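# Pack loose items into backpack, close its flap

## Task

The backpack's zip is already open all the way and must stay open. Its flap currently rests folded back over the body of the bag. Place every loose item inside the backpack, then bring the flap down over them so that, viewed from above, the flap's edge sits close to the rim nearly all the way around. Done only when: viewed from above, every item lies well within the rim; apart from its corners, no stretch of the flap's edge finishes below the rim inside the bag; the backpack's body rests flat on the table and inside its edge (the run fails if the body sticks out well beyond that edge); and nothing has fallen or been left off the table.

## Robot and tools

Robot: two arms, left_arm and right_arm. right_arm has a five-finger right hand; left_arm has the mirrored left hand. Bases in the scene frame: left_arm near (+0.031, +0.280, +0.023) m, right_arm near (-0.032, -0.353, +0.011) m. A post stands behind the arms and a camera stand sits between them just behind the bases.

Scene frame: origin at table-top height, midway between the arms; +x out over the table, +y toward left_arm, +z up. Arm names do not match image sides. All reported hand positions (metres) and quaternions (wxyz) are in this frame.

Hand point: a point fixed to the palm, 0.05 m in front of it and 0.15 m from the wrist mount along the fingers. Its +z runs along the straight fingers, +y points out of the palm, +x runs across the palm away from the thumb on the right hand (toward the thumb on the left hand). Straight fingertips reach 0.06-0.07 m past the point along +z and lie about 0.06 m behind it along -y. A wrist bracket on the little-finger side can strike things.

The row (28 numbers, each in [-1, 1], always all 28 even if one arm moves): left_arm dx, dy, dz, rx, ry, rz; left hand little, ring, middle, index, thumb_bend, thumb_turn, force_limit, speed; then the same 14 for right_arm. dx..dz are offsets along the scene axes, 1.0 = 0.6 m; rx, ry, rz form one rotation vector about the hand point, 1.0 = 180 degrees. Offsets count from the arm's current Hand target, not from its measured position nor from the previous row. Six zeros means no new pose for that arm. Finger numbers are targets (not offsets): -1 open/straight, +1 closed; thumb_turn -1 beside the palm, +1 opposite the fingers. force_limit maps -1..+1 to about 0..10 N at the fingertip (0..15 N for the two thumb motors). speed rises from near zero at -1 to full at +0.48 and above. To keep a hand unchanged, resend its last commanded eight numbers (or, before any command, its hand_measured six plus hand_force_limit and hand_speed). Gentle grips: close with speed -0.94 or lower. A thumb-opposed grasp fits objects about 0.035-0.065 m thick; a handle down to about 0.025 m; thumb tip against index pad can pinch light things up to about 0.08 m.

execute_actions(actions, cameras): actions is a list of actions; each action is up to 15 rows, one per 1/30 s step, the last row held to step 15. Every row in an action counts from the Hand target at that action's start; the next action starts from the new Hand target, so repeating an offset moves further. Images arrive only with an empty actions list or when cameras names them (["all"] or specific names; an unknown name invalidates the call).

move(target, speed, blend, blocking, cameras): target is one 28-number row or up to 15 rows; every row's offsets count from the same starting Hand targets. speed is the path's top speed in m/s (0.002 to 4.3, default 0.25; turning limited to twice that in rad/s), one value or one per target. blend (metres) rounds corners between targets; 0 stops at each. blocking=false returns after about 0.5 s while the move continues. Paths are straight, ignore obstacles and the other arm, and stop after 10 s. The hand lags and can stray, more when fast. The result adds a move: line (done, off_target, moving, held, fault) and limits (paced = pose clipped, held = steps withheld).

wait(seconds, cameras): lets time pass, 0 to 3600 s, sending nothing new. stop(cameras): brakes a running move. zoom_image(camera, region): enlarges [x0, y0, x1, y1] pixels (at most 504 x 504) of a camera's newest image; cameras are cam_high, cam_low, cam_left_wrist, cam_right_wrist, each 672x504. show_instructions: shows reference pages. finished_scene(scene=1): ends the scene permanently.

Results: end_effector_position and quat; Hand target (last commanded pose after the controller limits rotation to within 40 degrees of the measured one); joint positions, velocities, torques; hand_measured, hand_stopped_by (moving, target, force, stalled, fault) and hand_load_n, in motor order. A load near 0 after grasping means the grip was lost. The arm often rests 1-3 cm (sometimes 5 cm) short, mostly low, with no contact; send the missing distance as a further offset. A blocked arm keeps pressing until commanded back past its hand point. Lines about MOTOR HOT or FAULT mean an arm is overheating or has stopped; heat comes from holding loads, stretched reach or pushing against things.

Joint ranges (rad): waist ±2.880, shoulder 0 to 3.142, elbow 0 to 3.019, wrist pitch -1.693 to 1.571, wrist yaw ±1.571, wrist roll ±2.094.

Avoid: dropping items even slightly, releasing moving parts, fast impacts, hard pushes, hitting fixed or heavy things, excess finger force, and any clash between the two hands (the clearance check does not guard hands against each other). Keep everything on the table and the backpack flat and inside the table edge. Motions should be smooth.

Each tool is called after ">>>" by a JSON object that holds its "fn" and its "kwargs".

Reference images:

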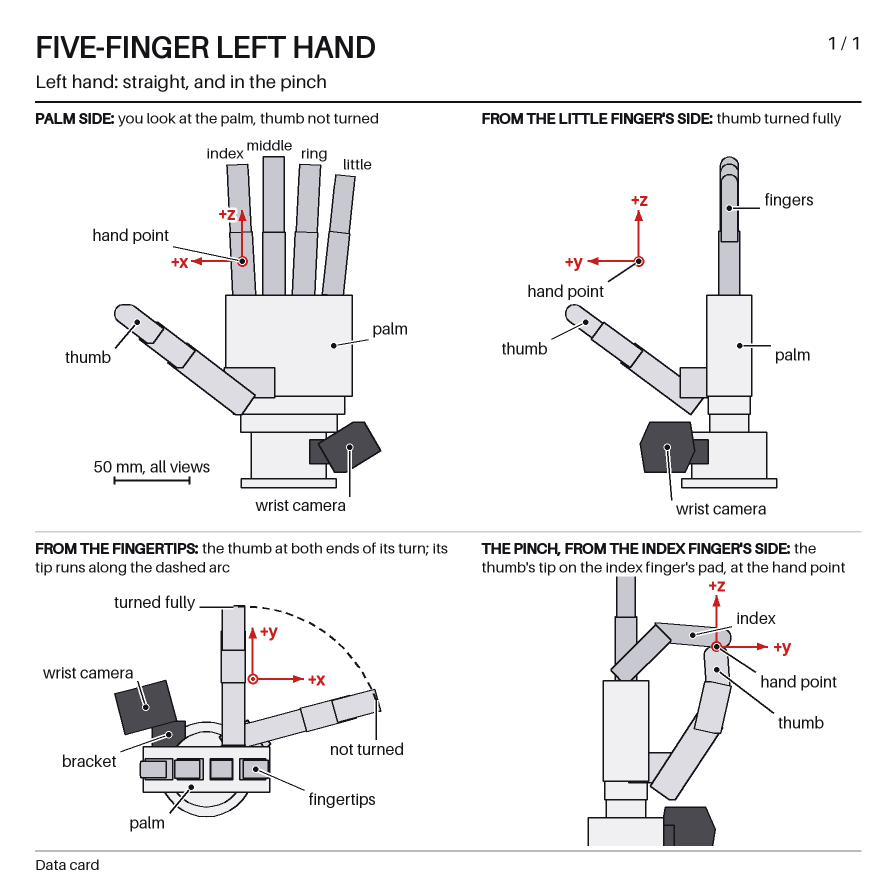

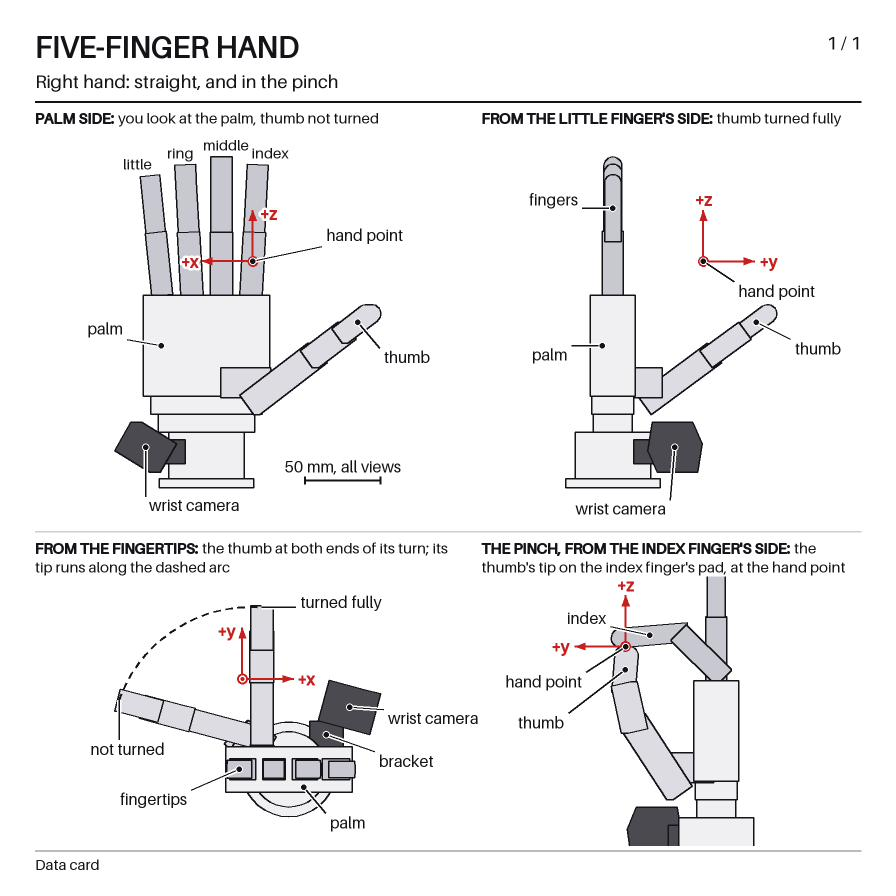

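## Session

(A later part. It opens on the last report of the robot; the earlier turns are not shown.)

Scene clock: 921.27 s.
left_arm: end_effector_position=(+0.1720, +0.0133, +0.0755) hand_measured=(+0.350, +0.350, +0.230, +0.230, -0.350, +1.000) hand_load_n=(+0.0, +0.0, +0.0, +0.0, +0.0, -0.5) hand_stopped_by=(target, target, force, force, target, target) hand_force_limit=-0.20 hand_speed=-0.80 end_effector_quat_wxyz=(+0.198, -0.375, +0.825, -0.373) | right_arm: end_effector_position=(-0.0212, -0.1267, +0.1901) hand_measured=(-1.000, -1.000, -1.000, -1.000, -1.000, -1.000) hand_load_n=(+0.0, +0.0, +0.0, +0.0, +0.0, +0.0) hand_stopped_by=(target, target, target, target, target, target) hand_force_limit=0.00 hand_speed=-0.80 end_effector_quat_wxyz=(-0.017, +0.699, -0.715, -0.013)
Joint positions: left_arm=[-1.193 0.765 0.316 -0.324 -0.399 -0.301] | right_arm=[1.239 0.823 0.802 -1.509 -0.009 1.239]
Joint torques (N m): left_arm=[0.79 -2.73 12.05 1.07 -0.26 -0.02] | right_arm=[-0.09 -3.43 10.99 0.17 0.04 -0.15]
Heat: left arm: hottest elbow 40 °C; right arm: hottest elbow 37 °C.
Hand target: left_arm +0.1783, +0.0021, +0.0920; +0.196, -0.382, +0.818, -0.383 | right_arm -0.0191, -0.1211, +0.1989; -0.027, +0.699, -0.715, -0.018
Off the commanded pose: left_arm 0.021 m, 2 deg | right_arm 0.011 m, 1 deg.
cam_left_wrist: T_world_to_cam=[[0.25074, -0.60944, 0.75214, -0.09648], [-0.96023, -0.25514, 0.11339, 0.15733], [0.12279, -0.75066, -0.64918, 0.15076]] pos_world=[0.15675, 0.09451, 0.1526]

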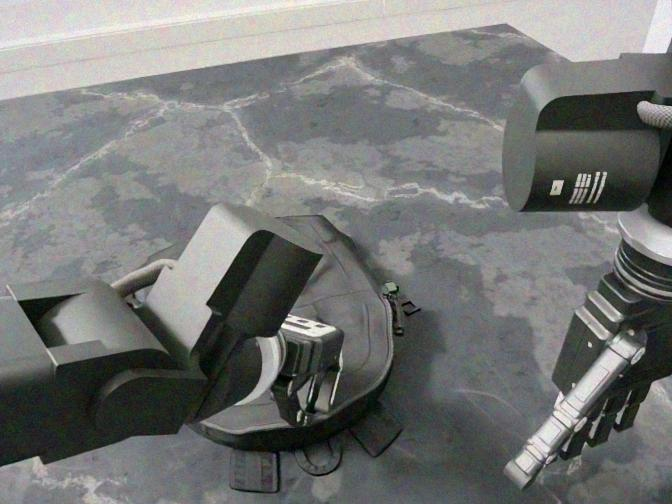

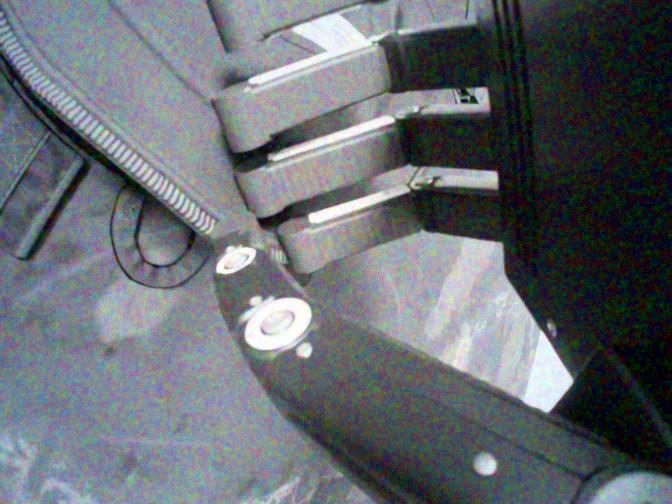

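>>> {"fn": "execute_actions", "kwargs": {"actions": [[[0,0,0,0,0,0,0.35,0.35,0.37,0.37,-0.55,1,-0.2,-0.9,0,0,0,0,0,0,-1,-1,-1,-1,-1,-1,0,-0.8]]], "cameras": ["cam_low","cam_left_wrist","cam_high"]}}

Scene clock: 933.43 s.
left_arm: end_effector_position=(+0.1720, +0.0133, +0.0755) hand_measured=(+0.350, +0.350, +0.230, +0.230, -0.550, +1.000) hand_load_n=(+0.0, +0.0, +0.0, +0.0, -0.5, +0.0) hand_stopped_by=(target, target, force, force, target, target) hand_force_limit=-0.20 hand_speed=-0.90 end_effector_quat_wxyz=(+0.198, -0.375, +0.825, -0.373) | right_arm: end_effector_position=(-0.0212, -0.1267, +0.1901) hand_measured=(-1.000, -1.000, -1.000, -1.000, -1.000, -1.000) hand_load_n=(+0.0, +0.0, +0.0, +0.0, +0.0, +0.0) hand_stopped_by=(target, target, target, target, target, target) hand_force_limit=0.00 hand_speed=-0.80 end_effector_quat_wxyz=(-0.017, +0.699, -0.715, -0.013)
Joint positions: left_arm=[-1.193 0.765 0.316 -0.324 -0.399 -0.301] | right_arm=[1.239 0.823 0.802 -1.509 -0.009 1.239]
Joint torques (N m): left_arm=[1.32 -2.84 12.16 0.88 -0.23 -0.05] | right_arm=[-0.44 -4.07 10.93 0.55 0 -0.12]
Heat: left arm: hottest elbow 41 °C; right arm: hottest elbow 37 °C.
Hand target: left_arm +0.1783, +0.0021, +0.0920; +0.196, -0.382, +0.818, -0.383 | right_arm -0.0191, -0.1211, +0.1989; -0.027, +0.699, -0.715, -0.018
Off the commanded pose: left_arm 0.021 m, 2 deg | right_arm 0.011 m, 1 deg.
cam_left_wrist: T_world_to_cam=[[0.25074, -0.60944, 0.75214, -0.09648], [-0.96023, -0.25514, 0.11339, 0.15733], [0.12279, -0.75066, -0.64918, 0.15076]] pos_world=[0.15675, 0.09451, 0.1526]
Images, in order (width x height): cam_high 672x504, cam_low 672x504, cam_left_wrist 672x504.

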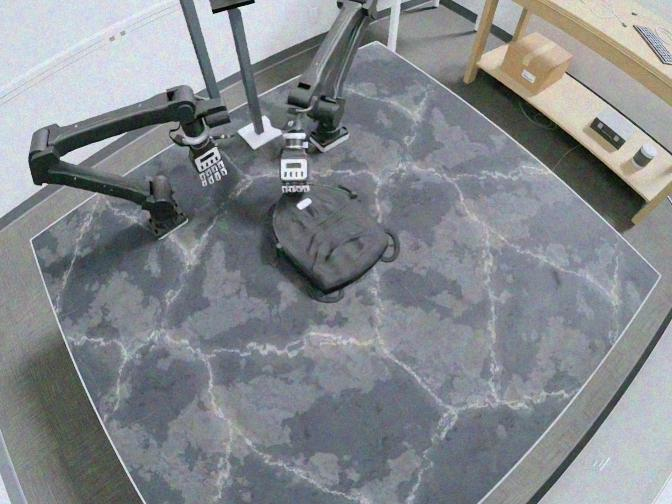

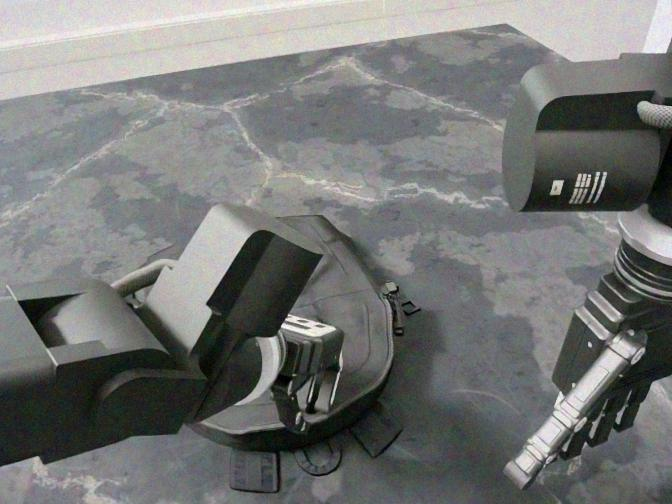

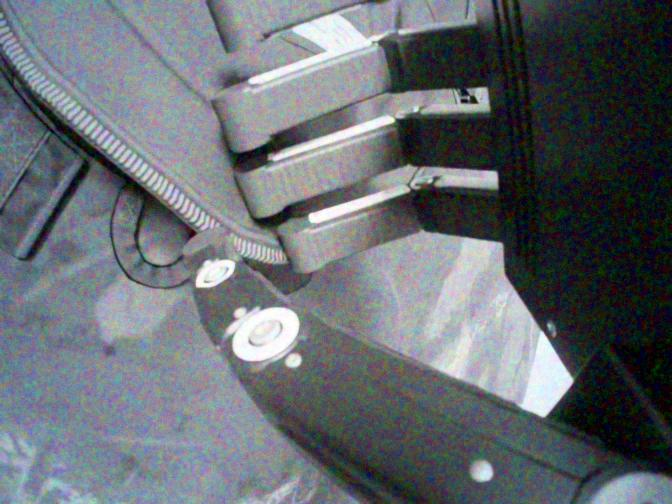

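>>> {"fn": "execute_actions", "kwargs": {"actions": [[[0,0,0,0,0,0,0.35,0.35,0.37,0.37,-0.85,1,-0.2,-0.9,0,0,0,0,0,0,-1,-1,-1,-1,-1,-1,0,-0.8]]], "cameras": ["cam_left_wrist"]}}

Scene clock: 937.67 s.
left_arm: end_effector_position=(+0.1720, +0.0133, +0.0755) hand_measured=(+0.350, +0.350, +0.230, +0.230, -0.850, +1.000) hand_load_n=(+0.0, +0.0, +0.0, +0.0, +0.0, +0.0) hand_stopped_by=(target, target, force, force, target, target) hand_force_limit=-0.20 hand_speed=-0.90 end_effector_quat_wxyz=(+0.198, -0.375, +0.825, -0.373) | right_arm: end_effector_position=(-0.0212, -0.1267, +0.1901) hand_measured=(-1.000, -1.000, -1.000, -1.000, -1.000, -1.000) hand_load_n=(+0.0, +0.0, +0.0, +0.0, +0.0, +0.0) hand_stopped_by=(target, target, target, target, target, target) hand_force_limit=0.00 hand_speed=-0.80 end_effector_quat_wxyz=(-0.017, +0.699, -0.715, -0.013)
Joint positions: left_arm=[-1.193 0.765 0.316 -0.324 -0.399 -0.301] | right_arm=[1.239 0.823 0.802 -1.509 -0.009 1.239]
Joint torques (N m): left_arm=[0.91 -2.26 12.18 0.84 -0.25 0.04] | right_arm=[-0.21 -4.84 11.03 0.25 -0.02 -0.17]
Heat: left arm: hottest elbow 41 °C; right arm: hottest elbow 37 °C.
Hand target: left_arm +0.1783, +0.0021, +0.0920; +0.196, -0.382, +0.818, -0.383 | right_arm -0.0191, -0.1211, +0.1989; -0.027, +0.699, -0.715, -0.018
Off the commanded pose: left_arm 0.021 m, 2 deg | right_arm 0.011 m, 1 deg.
cam_left_wrist: T_world_to_cam=[[0.25074, -0.60944, 0.75214, -0.09648], [-0.96023, -0.25514, 0.11339, 0.15733], [0.12279, -0.75066, -0.64918, 0.15076]] pos_world=[0.15675, 0.09451, 0.1526]

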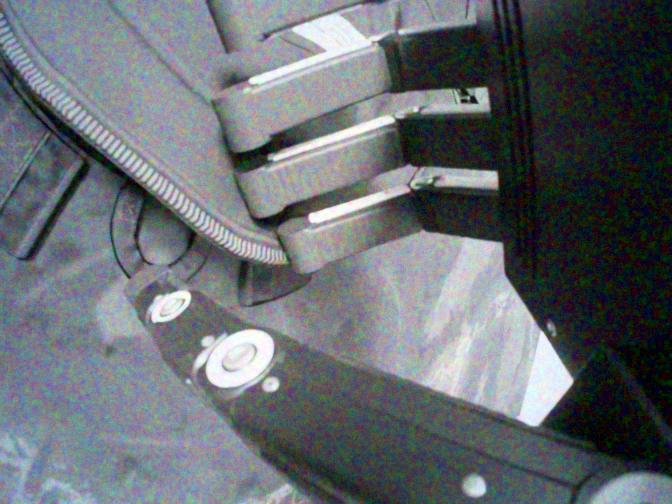

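>>> {"fn": "move", "kwargs": {"target": [-0.01,0.02,0.15,0,0,0,0.35,0.35,0.37,0.37,-0.85,1,-0.2,-0.9,0,0,0,0,0,0,-1,-1,-1,-1,-1,-1,0,-0.8], "speed": 0.08, "cameras": ["cam_left_wrist","cam_low"]}}

Scene clock: 944.27 s.
left_arm: end_effector_position=(+0.1668, +0.0263, +0.1508) hand_measured=(+0.350, +0.350, +0.230, +0.230, -0.850, +1.000) hand_load_n=(+0.0, +0.0, +0.0, +0.0, +0.0, +0.0) hand_stopped_by=(target, target, force, force, target, target) hand_force_limit=-0.20 hand_speed=-0.90 end_effector_quat_wxyz=(+0.198, -0.374, +0.832, -0.359) | right_arm: end_effector_position=(-0.0212, -0.1267, +0.1901) hand_measured=(-1.000, -1.000, -1.000, -1.000, -1.000, -1.000) hand_load_n=(+0.0, +0.0, +0.0, +0.0, -0.5, +0.0) hand_stopped_by=(target, target, target, target, target, target) hand_force_limit=0.00 hand_speed=-0.80 end_effector_quat_wxyz=(-0.017, +0.699, -0.715, -0.013)
Joint positions: left_arm=[-1.193 0.625 0.492 -0.671 -0.399 -0.301] | right_arm=[1.239 0.823 0.802 -1.509 -0.009 1.239]
Joint torques (N m): left_arm=[1.03 -2.73 14.15 0.87 -0.33 0.01] | right_arm=[-0.09 -3.84 10.82 0.23 0.01 -0.18]
Heat: left arm: hottest elbow 42 °C; right arm: hottest elbow 37 °C.
Hand target: left_arm +0.1723, +0.0142, +0.1820; +0.196, -0.382, +0.818, -0.383 | right_arm -0.0191, -0.1211, +0.1989; -0.027, +0.699, -0.715, -0.018
Off the commanded pose: left_arm 0.034 m, 3 deg | right_arm 0.011 m, 1 deg.
move: off_target (left_arm)
cam_left_wrist: T_world_to_cam=[[0.25969, -0.63176, 0.73037, -0.14139], [-0.95884, -0.2586, 0.11724, 0.14636], [0.1148, -0.73076, -0.67292, 0.21447]] pos_world=[0.15244, 0.10525, 0.23043]
Images, in order (width x height): cam_low 672x504, cam_left_wrist 672x504.

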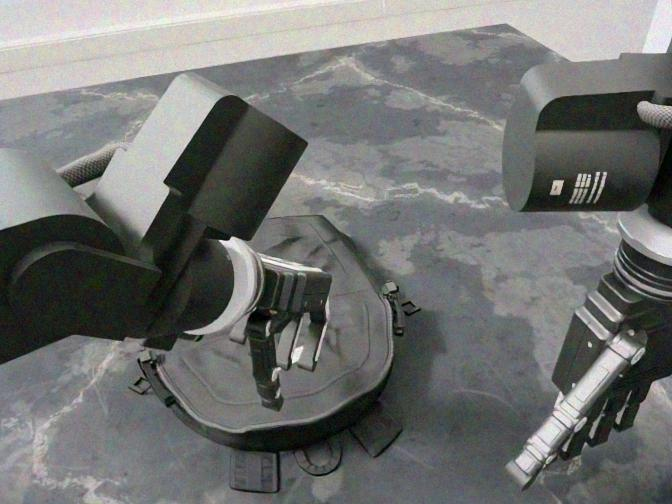

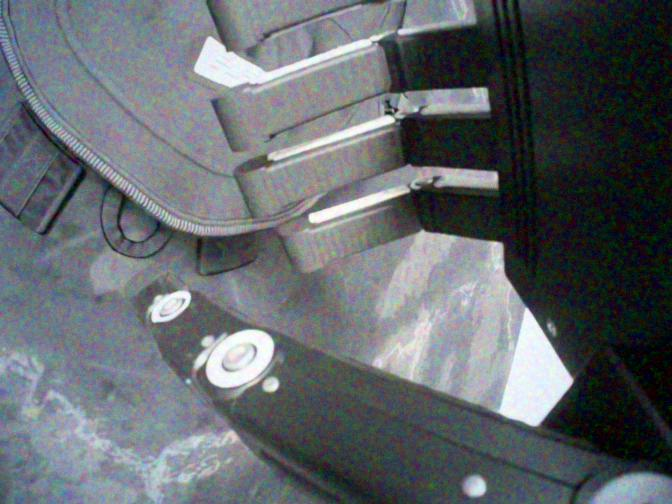

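Excellent. Raise and retract to the side.

>>> {"fn": "move", "kwargs": {"target": [[0,0,0.15,0,0,0,0.35,0.35,0.37,0.37,-0.85,1,-0.2,-0.9,0,0,0,0,0,0,-1,-1,-1,-1,-1,-1,0,-0.8],[-0.03,0.3,0.22,0,0,0.15,0.35,0.35,0.37,0.37,-0.85,1,-0.2,-0.9,0,0,0,0,0,0,-1,-1,-1,-1,-1,-1,0,-0.8]], "speed": 0.15, "blend": 0.03, "cameras": ["cam_left_wrist","cam_low","cam_high"]}}

Scene clock: 951.63 s.
left_arm: end_effector_position=(+0.1533, +0.1918, +0.2910) hand_measured=(+0.350, +0.350, +0.230, +0.230, -0.850, +1.000) hand_load_n=(-0.5, +0.0, +0.0, +0.0, +0.0, +0.0) hand_stopped_by=(target, target, force, force, target, target) hand_force_limit=-0.20 hand_speed=-0.90 end_effector_quat_wxyz=(+0.282, -0.552, +0.723, -0.307) | right_arm: end_effector_position=(-0.0212, -0.1267, +0.1901) hand_measured=(-1.000, -1.000, -1.000, -1.000, -1.000, -1.000) hand_load_n=(+0.5, +0.0, +0.0, +0.0, -0.5, +0.0) hand_stopped_by=(target, target, target, target, target, target) hand_force_limit=0.00 hand_speed=-0.80 end_effector_quat_wxyz=(-0.017, +0.699, -0.715, -0.013)
Joint positions: left_arm=[-1.106 0.299 0.836 -1.499 -0.65 -0.624] | right_arm=[1.239 0.823 0.802 -1.509 -0.009 1.239]
Joint torques (N m): left_arm=[0.44 3.02 12.34 0.49 -0.73 -0.02] | right_arm=[-0.38 -3.78 10.95 0.34 -0.03 -0.14]
Heat: left arm: hottest elbow 42 °C; right arm: hottest elbow 37 °C.
Hand target: left_arm +0.1543, +0.1942, +0.3140; +0.280, -0.563, +0.706, -0.326 | right_arm -0.0191, -0.1211, +0.1989; -0.027, +0.699, -0.715, -0.018
Off the commanded pose: left_arm 0.023 m, 3 deg | right_arm 0.011 m, 1 deg.
move: off_target (left_arm)
cam_left_wrist: T_world_to_cam=[[0.50188, -0.45297, 0.73684, -0.20917], [-0.74569, -0.65824, 0.10326, 0.20783], [0.43825, -0.60128, -0.66813, 0.3554]] pos_world=[0.1042, 0.25576, 0.37012]
Images, in order (width x height): cam_high 672x504, cam_low 672x504, cam_left_wrist 672x504.

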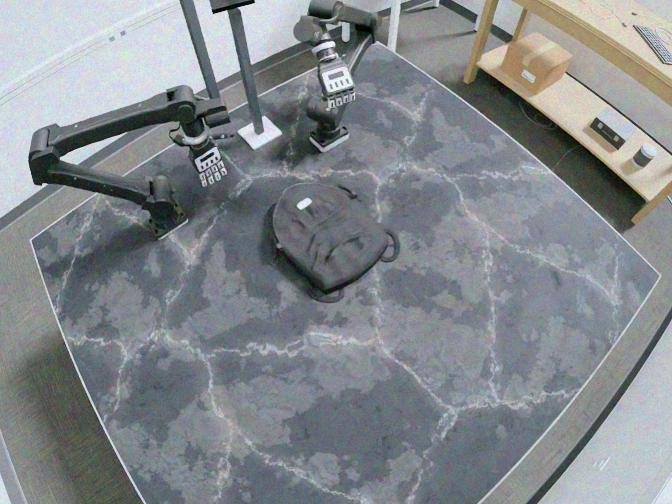

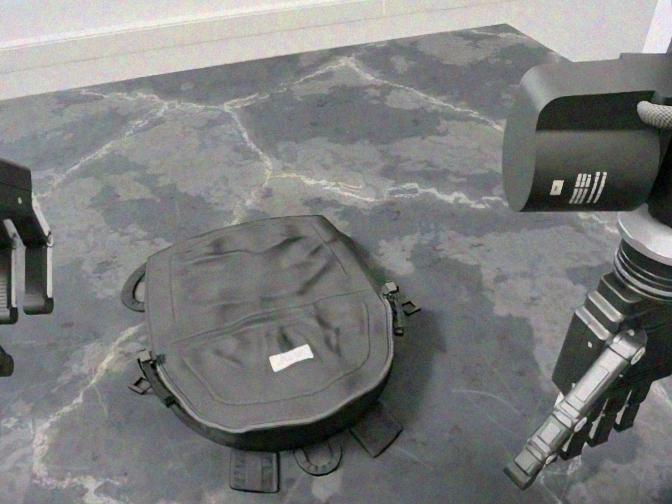

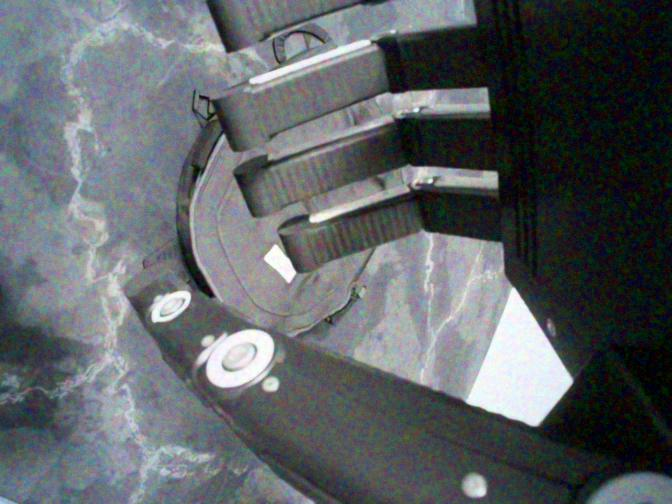

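>>> {"fn": "zoom_image", "kwargs": {"camera": "cam_low", "region": [120, 200, 430, 500]}}

>>> {"fn": "zoom_image", "kwargs": {"camera": "cam_high", "region": [255, 170, 405, 310]}}

>>> {"fn": "zoom_image", "kwargs": {"camera": "cam_left_wrist", "region": [140, 60, 420, 360]}}

Scaled by 1.626.

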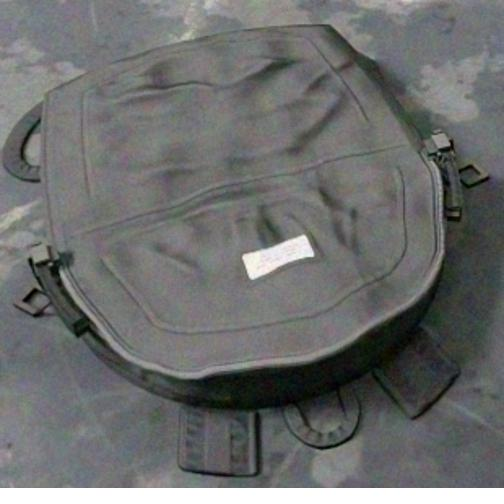

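Scaled by 3.360.

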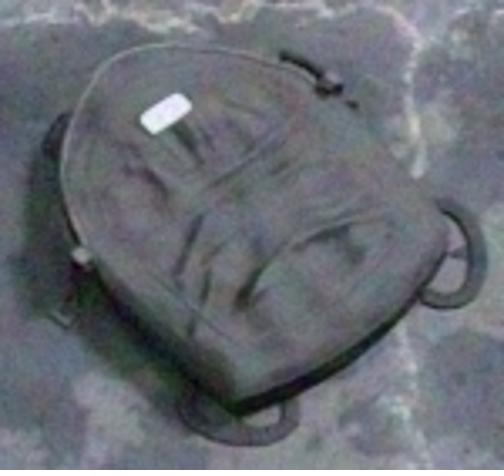

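Scaled by 1.680 from the camera's image (finer frame: 960x720).

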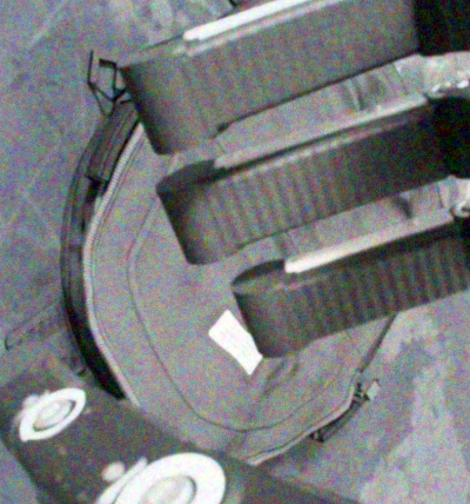

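>>> {"fn": "zoom_image", "kwargs": {"camera": "cam_low", "region": [125, 330, 245, 450]}}

>>> {"fn": "zoom_image", "kwargs": {"camera": "cam_left_wrist", "region": [160, 100, 270, 320]}}

>>> {"fn": "zoom_image", "kwargs": {"camera": "cam_low", "region": [220, 360, 400, 460]}}

Scaled by 4.200.

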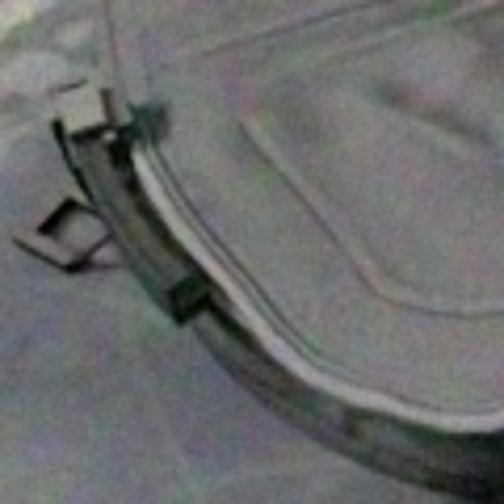

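Scaled by 2.291 from the camera's image (finer frame: 960x720).

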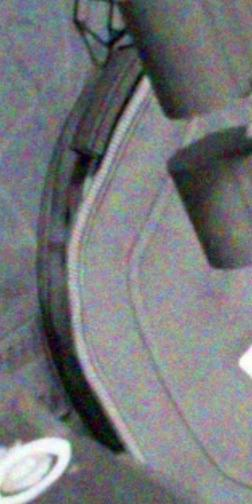

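Scaled by 2.800.

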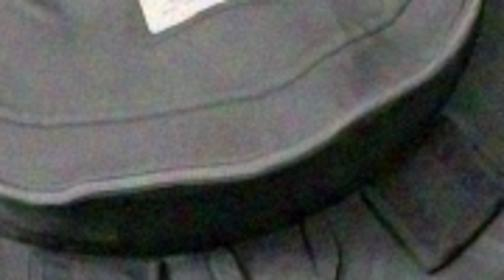

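>>> {"fn": "move", "kwargs": {"target": [0.067,-0.067,-0.16,0,0,0,-1,-1,-1,-1,-0.85,-1,-0.2,0,0,0,0,0,0,0,-1,-1,-1,-1,-1,-1,0,-0.8], "speed": 0.15, "cameras": ["cam_left_wrist"]}}

Scene clock: 979.50 s.
left_arm: end_effector_position=(+0.1913, +0.1549, +0.2223) hand_measured=(-1.000, -1.000, -1.000, -1.000, -0.850, -1.000) hand_load_n=(+0.0, +0.0, +0.0, +0.0, +0.0, +0.0) hand_stopped_by=(target, target, target, target, target, target) hand_force_limit=-0.20 hand_speed=0.00 end_effector_quat_wxyz=(+0.278, -0.564, +0.705, -0.329) | right_arm: end_effector_position=(-0.0212, -0.1267, +0.1901) hand_measured=(-1.000, -1.000, -1.000, -1.000, -1.000, -1.000) hand_load_n=(+0.0, +0.0, +0.0, +0.0, -0.5, +0.0) hand_stopped_by=(target, target, target, target, target, target) hand_force_limit=0.00 hand_speed=-0.80 end_effector_quat_wxyz=(-0.017, +0.699, -0.715, -0.013)
Joint positions: left_arm=[-0.933 0.297 0.607 -1.138 -0.549 -0.49] | right_arm=[1.239 0.823 0.802 -1.509 -0.009 1.239]
Joint torques (N m): left_arm=[0.85 2.55 8.42 1.87 -0.24 0.19] | right_arm=[0.5 -4.19 10.93 0.28 -0.01 -0.17]
Heat: left arm: hottest elbow 44 °C; right arm: hottest elbow 37 °C.
Hand target: left_arm +0.1945, +0.1540, +0.2179; +0.280, -0.563, +0.706, -0.326 | right_arm -0.0191, -0.1211, +0.1989; -0.027, +0.699, -0.715, -0.018
Off the commanded pose: left_arm 0.005 m, 0 deg | right_arm 0.011 m, 1 deg.
move: done
cam_left_wrist: T_world_to_cam=[[0.49503, -0.40141, 0.77059, -0.20844], [-0.73323, -0.66883, 0.12262, 0.21394], [0.46617, -0.62572, -0.62542, 0.25963]] pos_world=[0.13902, 0.22187, 0.29677]

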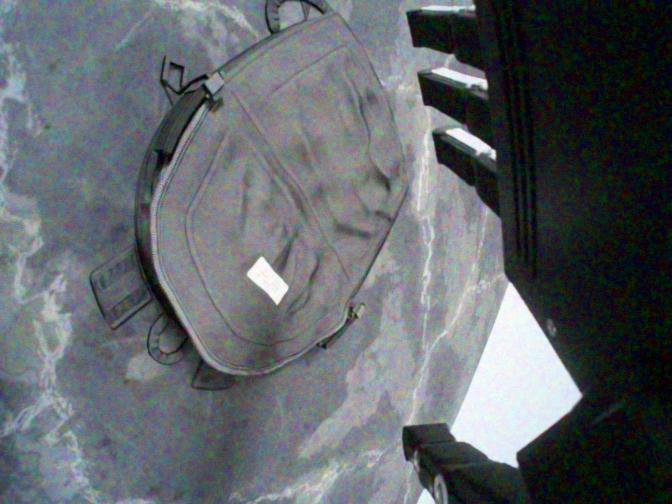

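>>> {"fn": "zoom_image", "kwargs": {"camera": "cam_left_wrist", "region": [120, 60, 280, 220]}}

>>> {"fn": "zoom_image", "kwargs": {"camera": "cam_left_wrist", "region": [120, 200, 280, 400]}}

>>> {"fn": "zoom_image", "kwargs": {"camera": "cam_left_wrist", "region": [220, 250, 380, 400]}}

Scaled by 3.150 from the camera's image (finer frame: 960x720).

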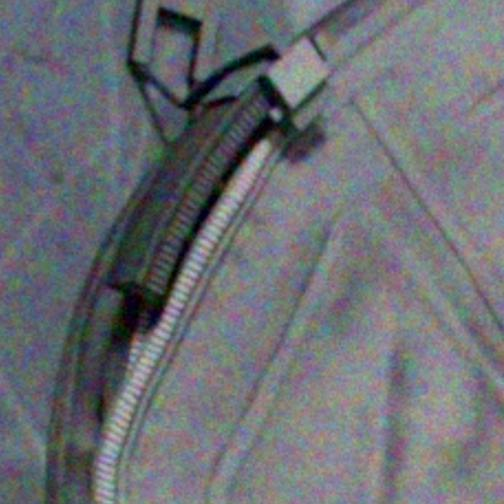

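Scaled by 2.520 from the camera's image (finer frame: 960x720).

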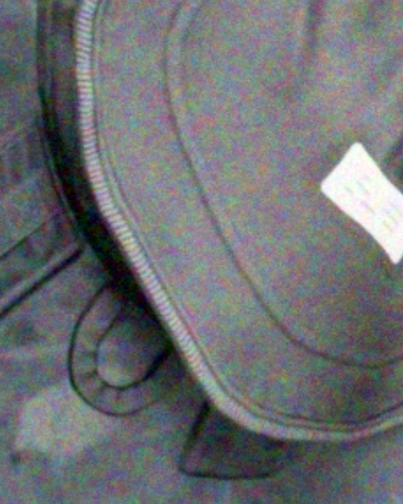

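Scaled by 3.150 from the camera's image (finer frame: 960x720).

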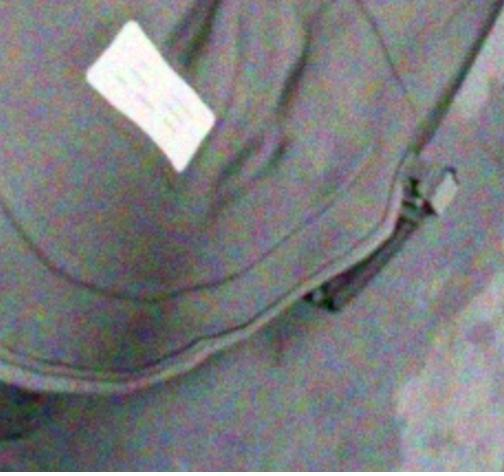

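>>> {"fn": "move", "kwargs": {"target": [0.09,-0.05,-0.08,0,0,0,-1,-1,-1,-1,-0.85,-1,-0.2,0,0,0,0,0,0,0,-1,-1,-1,-1,-1,-1,0,-0.8], "speed": 0.12, "cameras": ["cam_left_wrist"]}}

Scene clock: 1027.53 s.
left_arm: end_effector_position=(+0.2453, +0.1231, +0.1740) hand_measured=(-1.000, -1.000, -1.000, -1.000, -0.850, -1.000) hand_load_n=(+0.0, +0.0, +0.0, +0.0, +0.0, +0.0) hand_stopped_by=(target, target, target, target, target, target) hand_force_limit=-0.20 hand_speed=0.00 end_effector_quat_wxyz=(+0.278, -0.564, +0.705, -0.328) | right_arm: end_effector_position=(-0.0212, -0.1267, +0.1901) hand_measured=(-1.000, -1.000, -1.000, -1.000, -1.000, -1.000) hand_load_n=(+0.0, +0.0, +0.0, +0.0, +0.0, +0.0) hand_stopped_by=(target, target, target, target, target, target) hand_force_limit=0.00 hand_speed=-0.80 end_effector_quat_wxyz=(-0.017, +0.699, -0.715, -0.013)
Joint positions: left_arm=[-0.773 0.486 0.498 -0.783 -0.437 -0.36] | right_arm=[1.239 0.823 0.802 -1.509 -0.009 1.239]
Joint torques (N m): left_arm=[1.49 0.62 8.96 2.07 -0.18 0.14] | right_arm=[-0.85 -3.9 10.88 0.55 0.02 -0.14]
Heat: left arm: hottest elbow 42 °C; right arm: hottest elbow 37 °C.
Hand target: left_arm +0.2485, +0.1240, +0.1699; +0.280, -0.563, +0.706, -0.326 | right_arm -0.0191, -0.1211, +0.1989; -0.027, +0.699, -0.715, -0.018
Off the commanded pose: left_arm 0.005 m, 0 deg | right_arm 0.011 m, 1 deg.
move: done
cam_left_wrist: T_world_to_cam=[[0.49719, -0.40288, 0.76843, -0.21074], [-0.73283, -0.66914, 0.12333, 0.23811], [0.4645, -0.62445, -0.62794, 0.18505]] pos_world=[0.19331, 0.18997, 0.24877]

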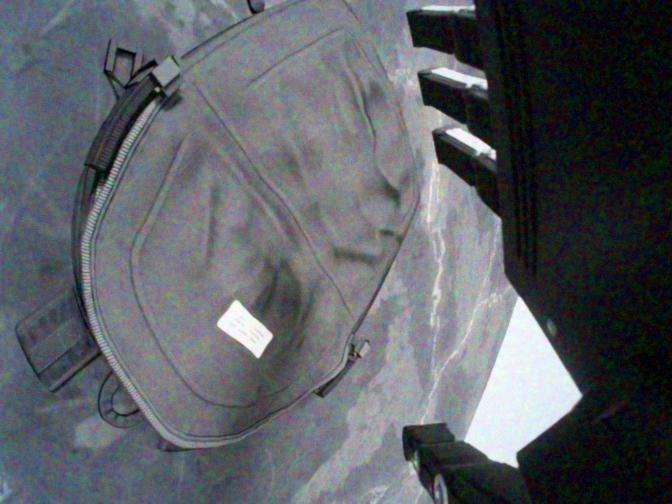

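>>> {"fn": "zoom_image", "kwargs": {"camera": "cam_left_wrist", "region": [60, 40, 200, 240]}}

Scaled by 2.520 from the camera's image (finer frame: 960x720).

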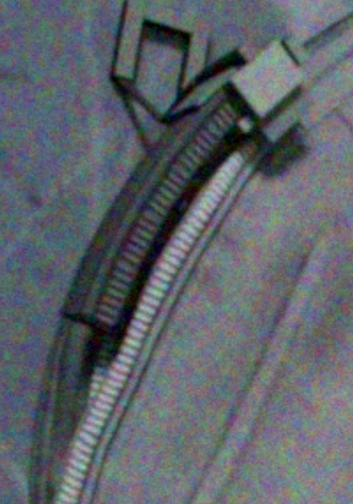

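>>> {"fn": "zoom_image", "kwargs": {"camera": "cam_left_wrist", "region": [75, 70, 175, 170]}}

>>> {"fn": "zoom_image", "kwargs": {"camera": "cam_left_wrist", "region": [60, 150, 160, 250]}}

>>> {"fn": "zoom_image", "kwargs": {"camera": "cam_left_wrist", "region": [60, 230, 200, 370]}}

Scaled by 5.040 from the camera's image (finer frame: 960x720).

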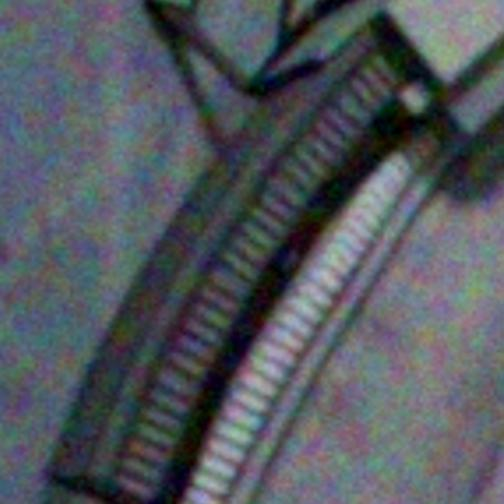

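Scaled by 5.040 from the camera's image (finer frame: 960x720).

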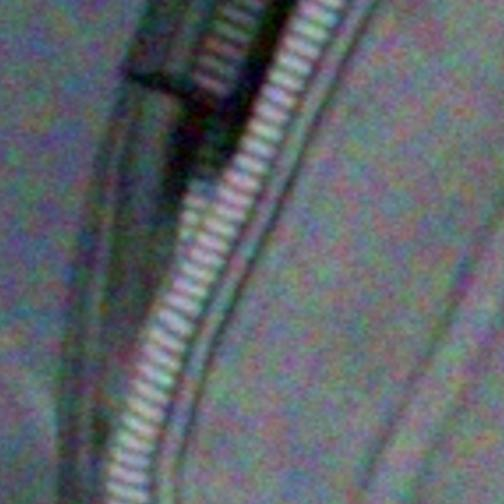

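Scaled by 3.600 from the camera's image (finer frame: 960x720).

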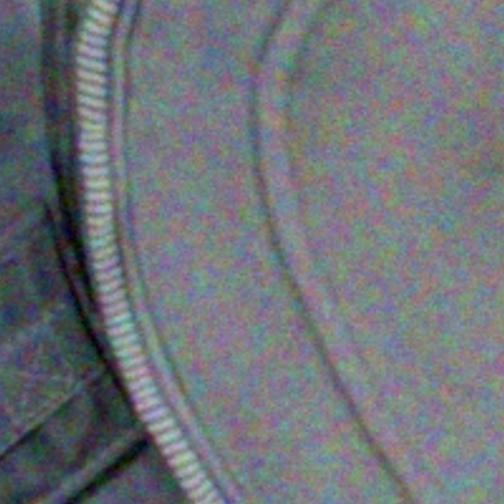

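>>> {"fn": "move", "kwargs": {"target": [-0.04,-0.14,-0.01,0.021,0.109,0,-1,-1,-1,-1,-0.85,-1,-0.2,0,0,0,0,0,0,0,-1,-1,-1,-1,-1,-1,0,-0.8], "speed": 0.12, "cameras": ["cam_left_wrist"]}}

Scene clock: 1059.73 s.
left_arm: end_effector_position=(+0.2178, +0.0568, +0.1419) hand_measured=(-1.000, -1.000, -1.000, -1.000, -0.850, -1.000) hand_load_n=(+0.0, +0.0, +0.0, +0.0, +0.0, +0.0) hand_stopped_by=(target, target, target, target, target, target) hand_force_limit=-0.20 hand_speed=0.00 end_effector_quat_wxyz=(+0.178, -0.600, +0.758, -0.183) | right_arm: end_effector_position=(-0.0212, -0.1267, +0.1901) hand_measured=(-1.000, -1.000, -1.000, -1.000, -1.000, -1.000) hand_load_n=(+0.0, +0.0, +0.0, +0.0, +0.0, +0.0) hand_stopped_by=(target, target, target, target, target, target) hand_force_limit=0.00 hand_speed=-0.80 end_effector_quat_wxyz=(-0.017, +0.699, -0.715, -0.013)
Joint positions: left_arm=[-0.917 0.916 0.691 -0.964 -0.356 -0.611] | right_arm=[1.239 0.823 0.802 -1.509 -0.009 1.239]
Joint torques (N m): left_arm=[-0.26 -5.25 13.44 0.62 -0.22 -0.09] | right_arm=[0.32 -3.55 11 0.25 0 -0.13]
Heat: left arm: hottest elbow 40 °C; right arm: hottest elbow 37 °C.
Hand target: left_arm +0.2246, +0.0400, +0.1640; +0.174, -0.601, +0.754, -0.202 | right_arm -0.0191, -0.1211, +0.1989; -0.027, +0.699, -0.715, -0.018
Off the commanded pose: left_arm 0.029 m, 2 deg | right_arm 0.011 m, 1 deg.
move: off_target (left_arm)
cam_left_wrist: T_world_to_cam=[[0.72994, -0.46744, 0.49869, -0.2078], [-0.65146, -0.69658, 0.30063, 0.13608], [0.20685, -0.54432, -0.81298, 0.21407]] pos_world=[0.19605, 0.11417, 0.23675]

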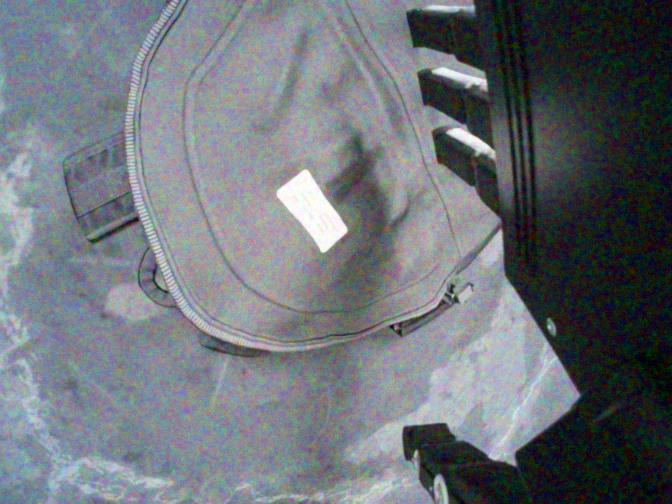

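>>> {"fn": "move", "kwargs": {"target": [0.1,0.0,0.02,0,0,0,-1,-1,-1,-1,-0.85,-1,-0.2,0,0,0,0,0,0,0,-1,-1,-1,-1,-1,-1,0,-0.8], "speed": 0.12, "cameras": ["cam_left_wrist"]}}

>>> {"fn": "zoom_image", "kwargs": {"camera": "cam_left_wrist", "region": [60, 0, 240, 180]}}

Scene clock: 1067.07 s.
left_arm: end_effector_position=(+0.2654, +0.0546, +0.1535) hand_measured=(-1.000, -1.000, -1.000, -1.000, -0.850, -1.000) hand_load_n=(-0.5, +0.0, +0.0, +0.0, +0.0, +0.0) hand_stopped_by=(target, target, target, target, target, target) hand_force_limit=-0.20 hand_speed=0.00 end_effector_quat_wxyz=(+0.171, -0.603, +0.760, -0.175) | right_arm: end_effector_position=(-0.0212, -0.1267, +0.1901) hand_measured=(-1.000, -1.000, -1.000, -1.000, -1.000, -1.000) hand_load_n=(+0.0, +0.0, +0.0, +0.0, -0.5, +0.0) hand_stopped_by=(target, target, target, target, target, target) hand_force_limit=0.00 hand_speed=-0.80 end_effector_quat_wxyz=(-0.017, +0.699, -0.715, -0.013)
Joint positions: left_arm=[-0.776 1.019 0.782 -0.928 -0.289 -0.483] | right_arm=[1.239 0.823 0.802 -1.509 -0.009 1.239]
Joint torques (N m): left_arm=[1.32 -6.53 13.31 1.2 -0.15 0.22] | right_arm=[-0.03 -4.25 11.1 0.47 0.02 -0.16]
Heat: left arm: hottest elbow 41 °C; right arm: hottest elbow 37 °C.
Hand target: left_arm +0.2845, +0.0399, +0.1760; +0.174, -0.601, +0.754, -0.202 | right_arm -0.0191, -0.1211, +0.1989; -0.027, +0.699, -0.715, -0.018
Off the commanded pose: left_arm 0.033 m, 3 deg | right_arm 0.011 m, 1 deg.
move: off_target (left_arm)
cam_left_wrist: T_world_to_cam=[[0.74221, -0.467, 0.48067, -0.24992], [-0.64278, -0.69902, 0.31338, 0.15803], [0.18965, -0.54155, -0.819, 0.21793]] pos_world=[0.24574, 0.11177, 0.24909]

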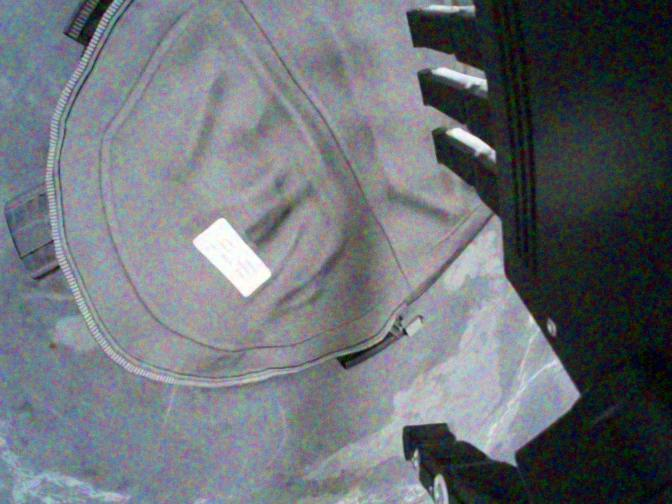

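Scaled by 2.800 from the camera's image (finer frame: 960x720).

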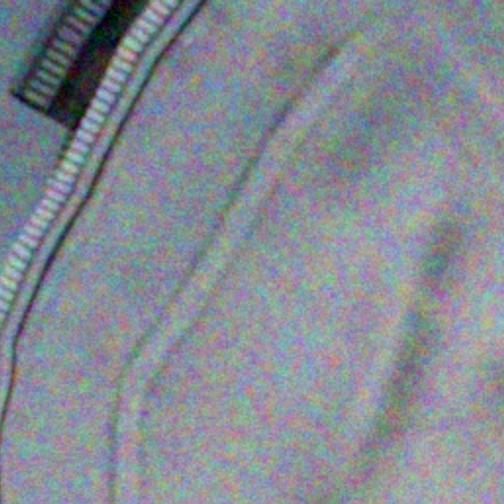

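>>> {"fn": "move", "kwargs": {"target": [[-0.02,0.0,0.15,0,0,0,-1,-1,-1,-1,-0.85,-1,-0.2,0,0,0,0,0,0,0,-1,-1,-1,-1,-1,-1,0,-0.8],[-0.15,0.3,0.22,0,0,0,-1,-1,-1,-1,-0.85,-1,-0.2,0,0,0,0,0,0,0,-1,-1,-1,-1,-1,-1,0,-0.8]], "speed": 0.15, "blend": 0.03, "cameras": ["cam_low","cam_high"]}}

Scene clock: 1077.00 s.
left_arm: end_effector_position=(+0.1948, +0.2177, +0.3007) hand_measured=(-1.000, -1.000, -1.000, -1.000, -0.850, -1.000) hand_load_n=(+0.0, +0.0, -0.5, +0.0, +0.0, +0.0) hand_stopped_by=(target, target, target, target, target, target) hand_force_limit=-0.20 hand_speed=0.00 end_effector_quat_wxyz=(+0.171, -0.602, +0.754, -0.200) | right_arm: end_effector_position=(-0.0212, -0.1267, +0.1901) hand_measured=(-1.000, -1.000, -1.000, -1.000, -1.000, -1.000) hand_load_n=(+0.0, +0.0, +0.0, +0.0, +0.0, +0.0) hand_stopped_by=(target, target, target, target, target, target) hand_force_limit=0.00 hand_speed=-0.80 end_effector_quat_wxyz=(-0.017, +0.699, -0.715, -0.013)
Joint positions: left_arm=[-0.203 0.563 0.964 -1.44 -0.005 0.024] | right_arm=[1.239 0.823 0.802 -1.509 -0.009 1.239]
Joint torques (N m): left_arm=[1.08 -0.09 10.25 0.79 0.13 0.26] | right_arm=[0.62 -4.01 10.78 0.18 0.05 -0.16]
Heat: left arm: hottest elbow 42 °C; right arm: hottest elbow 37 °C.
Hand target: left_arm +0.1945, +0.2199, +0.3080; +0.174, -0.601, +0.754, -0.202 | right_arm -0.0191, -0.1211, +0.1989; -0.027, +0.699, -0.715, -0.018
Off the commanded pose: left_arm 0.008 m, 0 deg | right_arm 0.011 m, 1 deg.
move: done
Images, in order (width x height): cam_high 672x504, cam_low 672x504.

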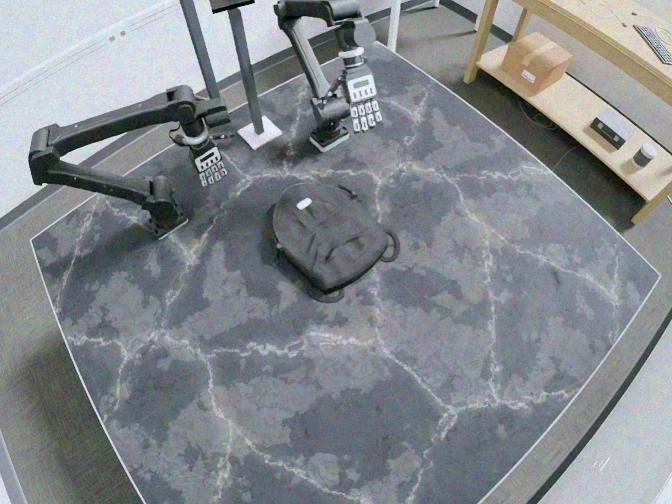

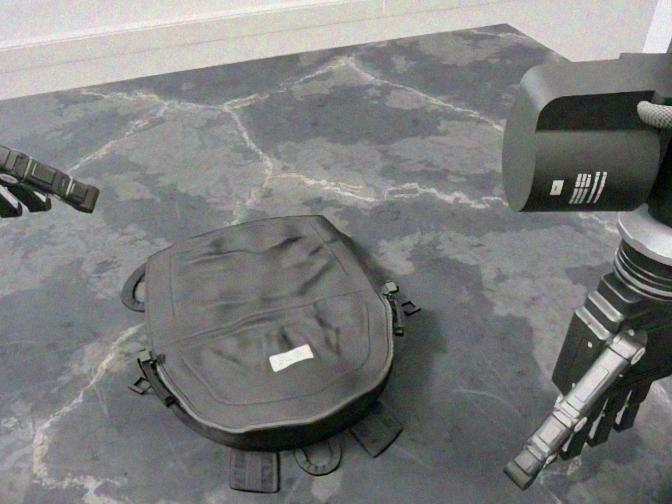

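>>> {"fn": "finished_scene", "kwargs": {}}

The scene is finished: the task was done.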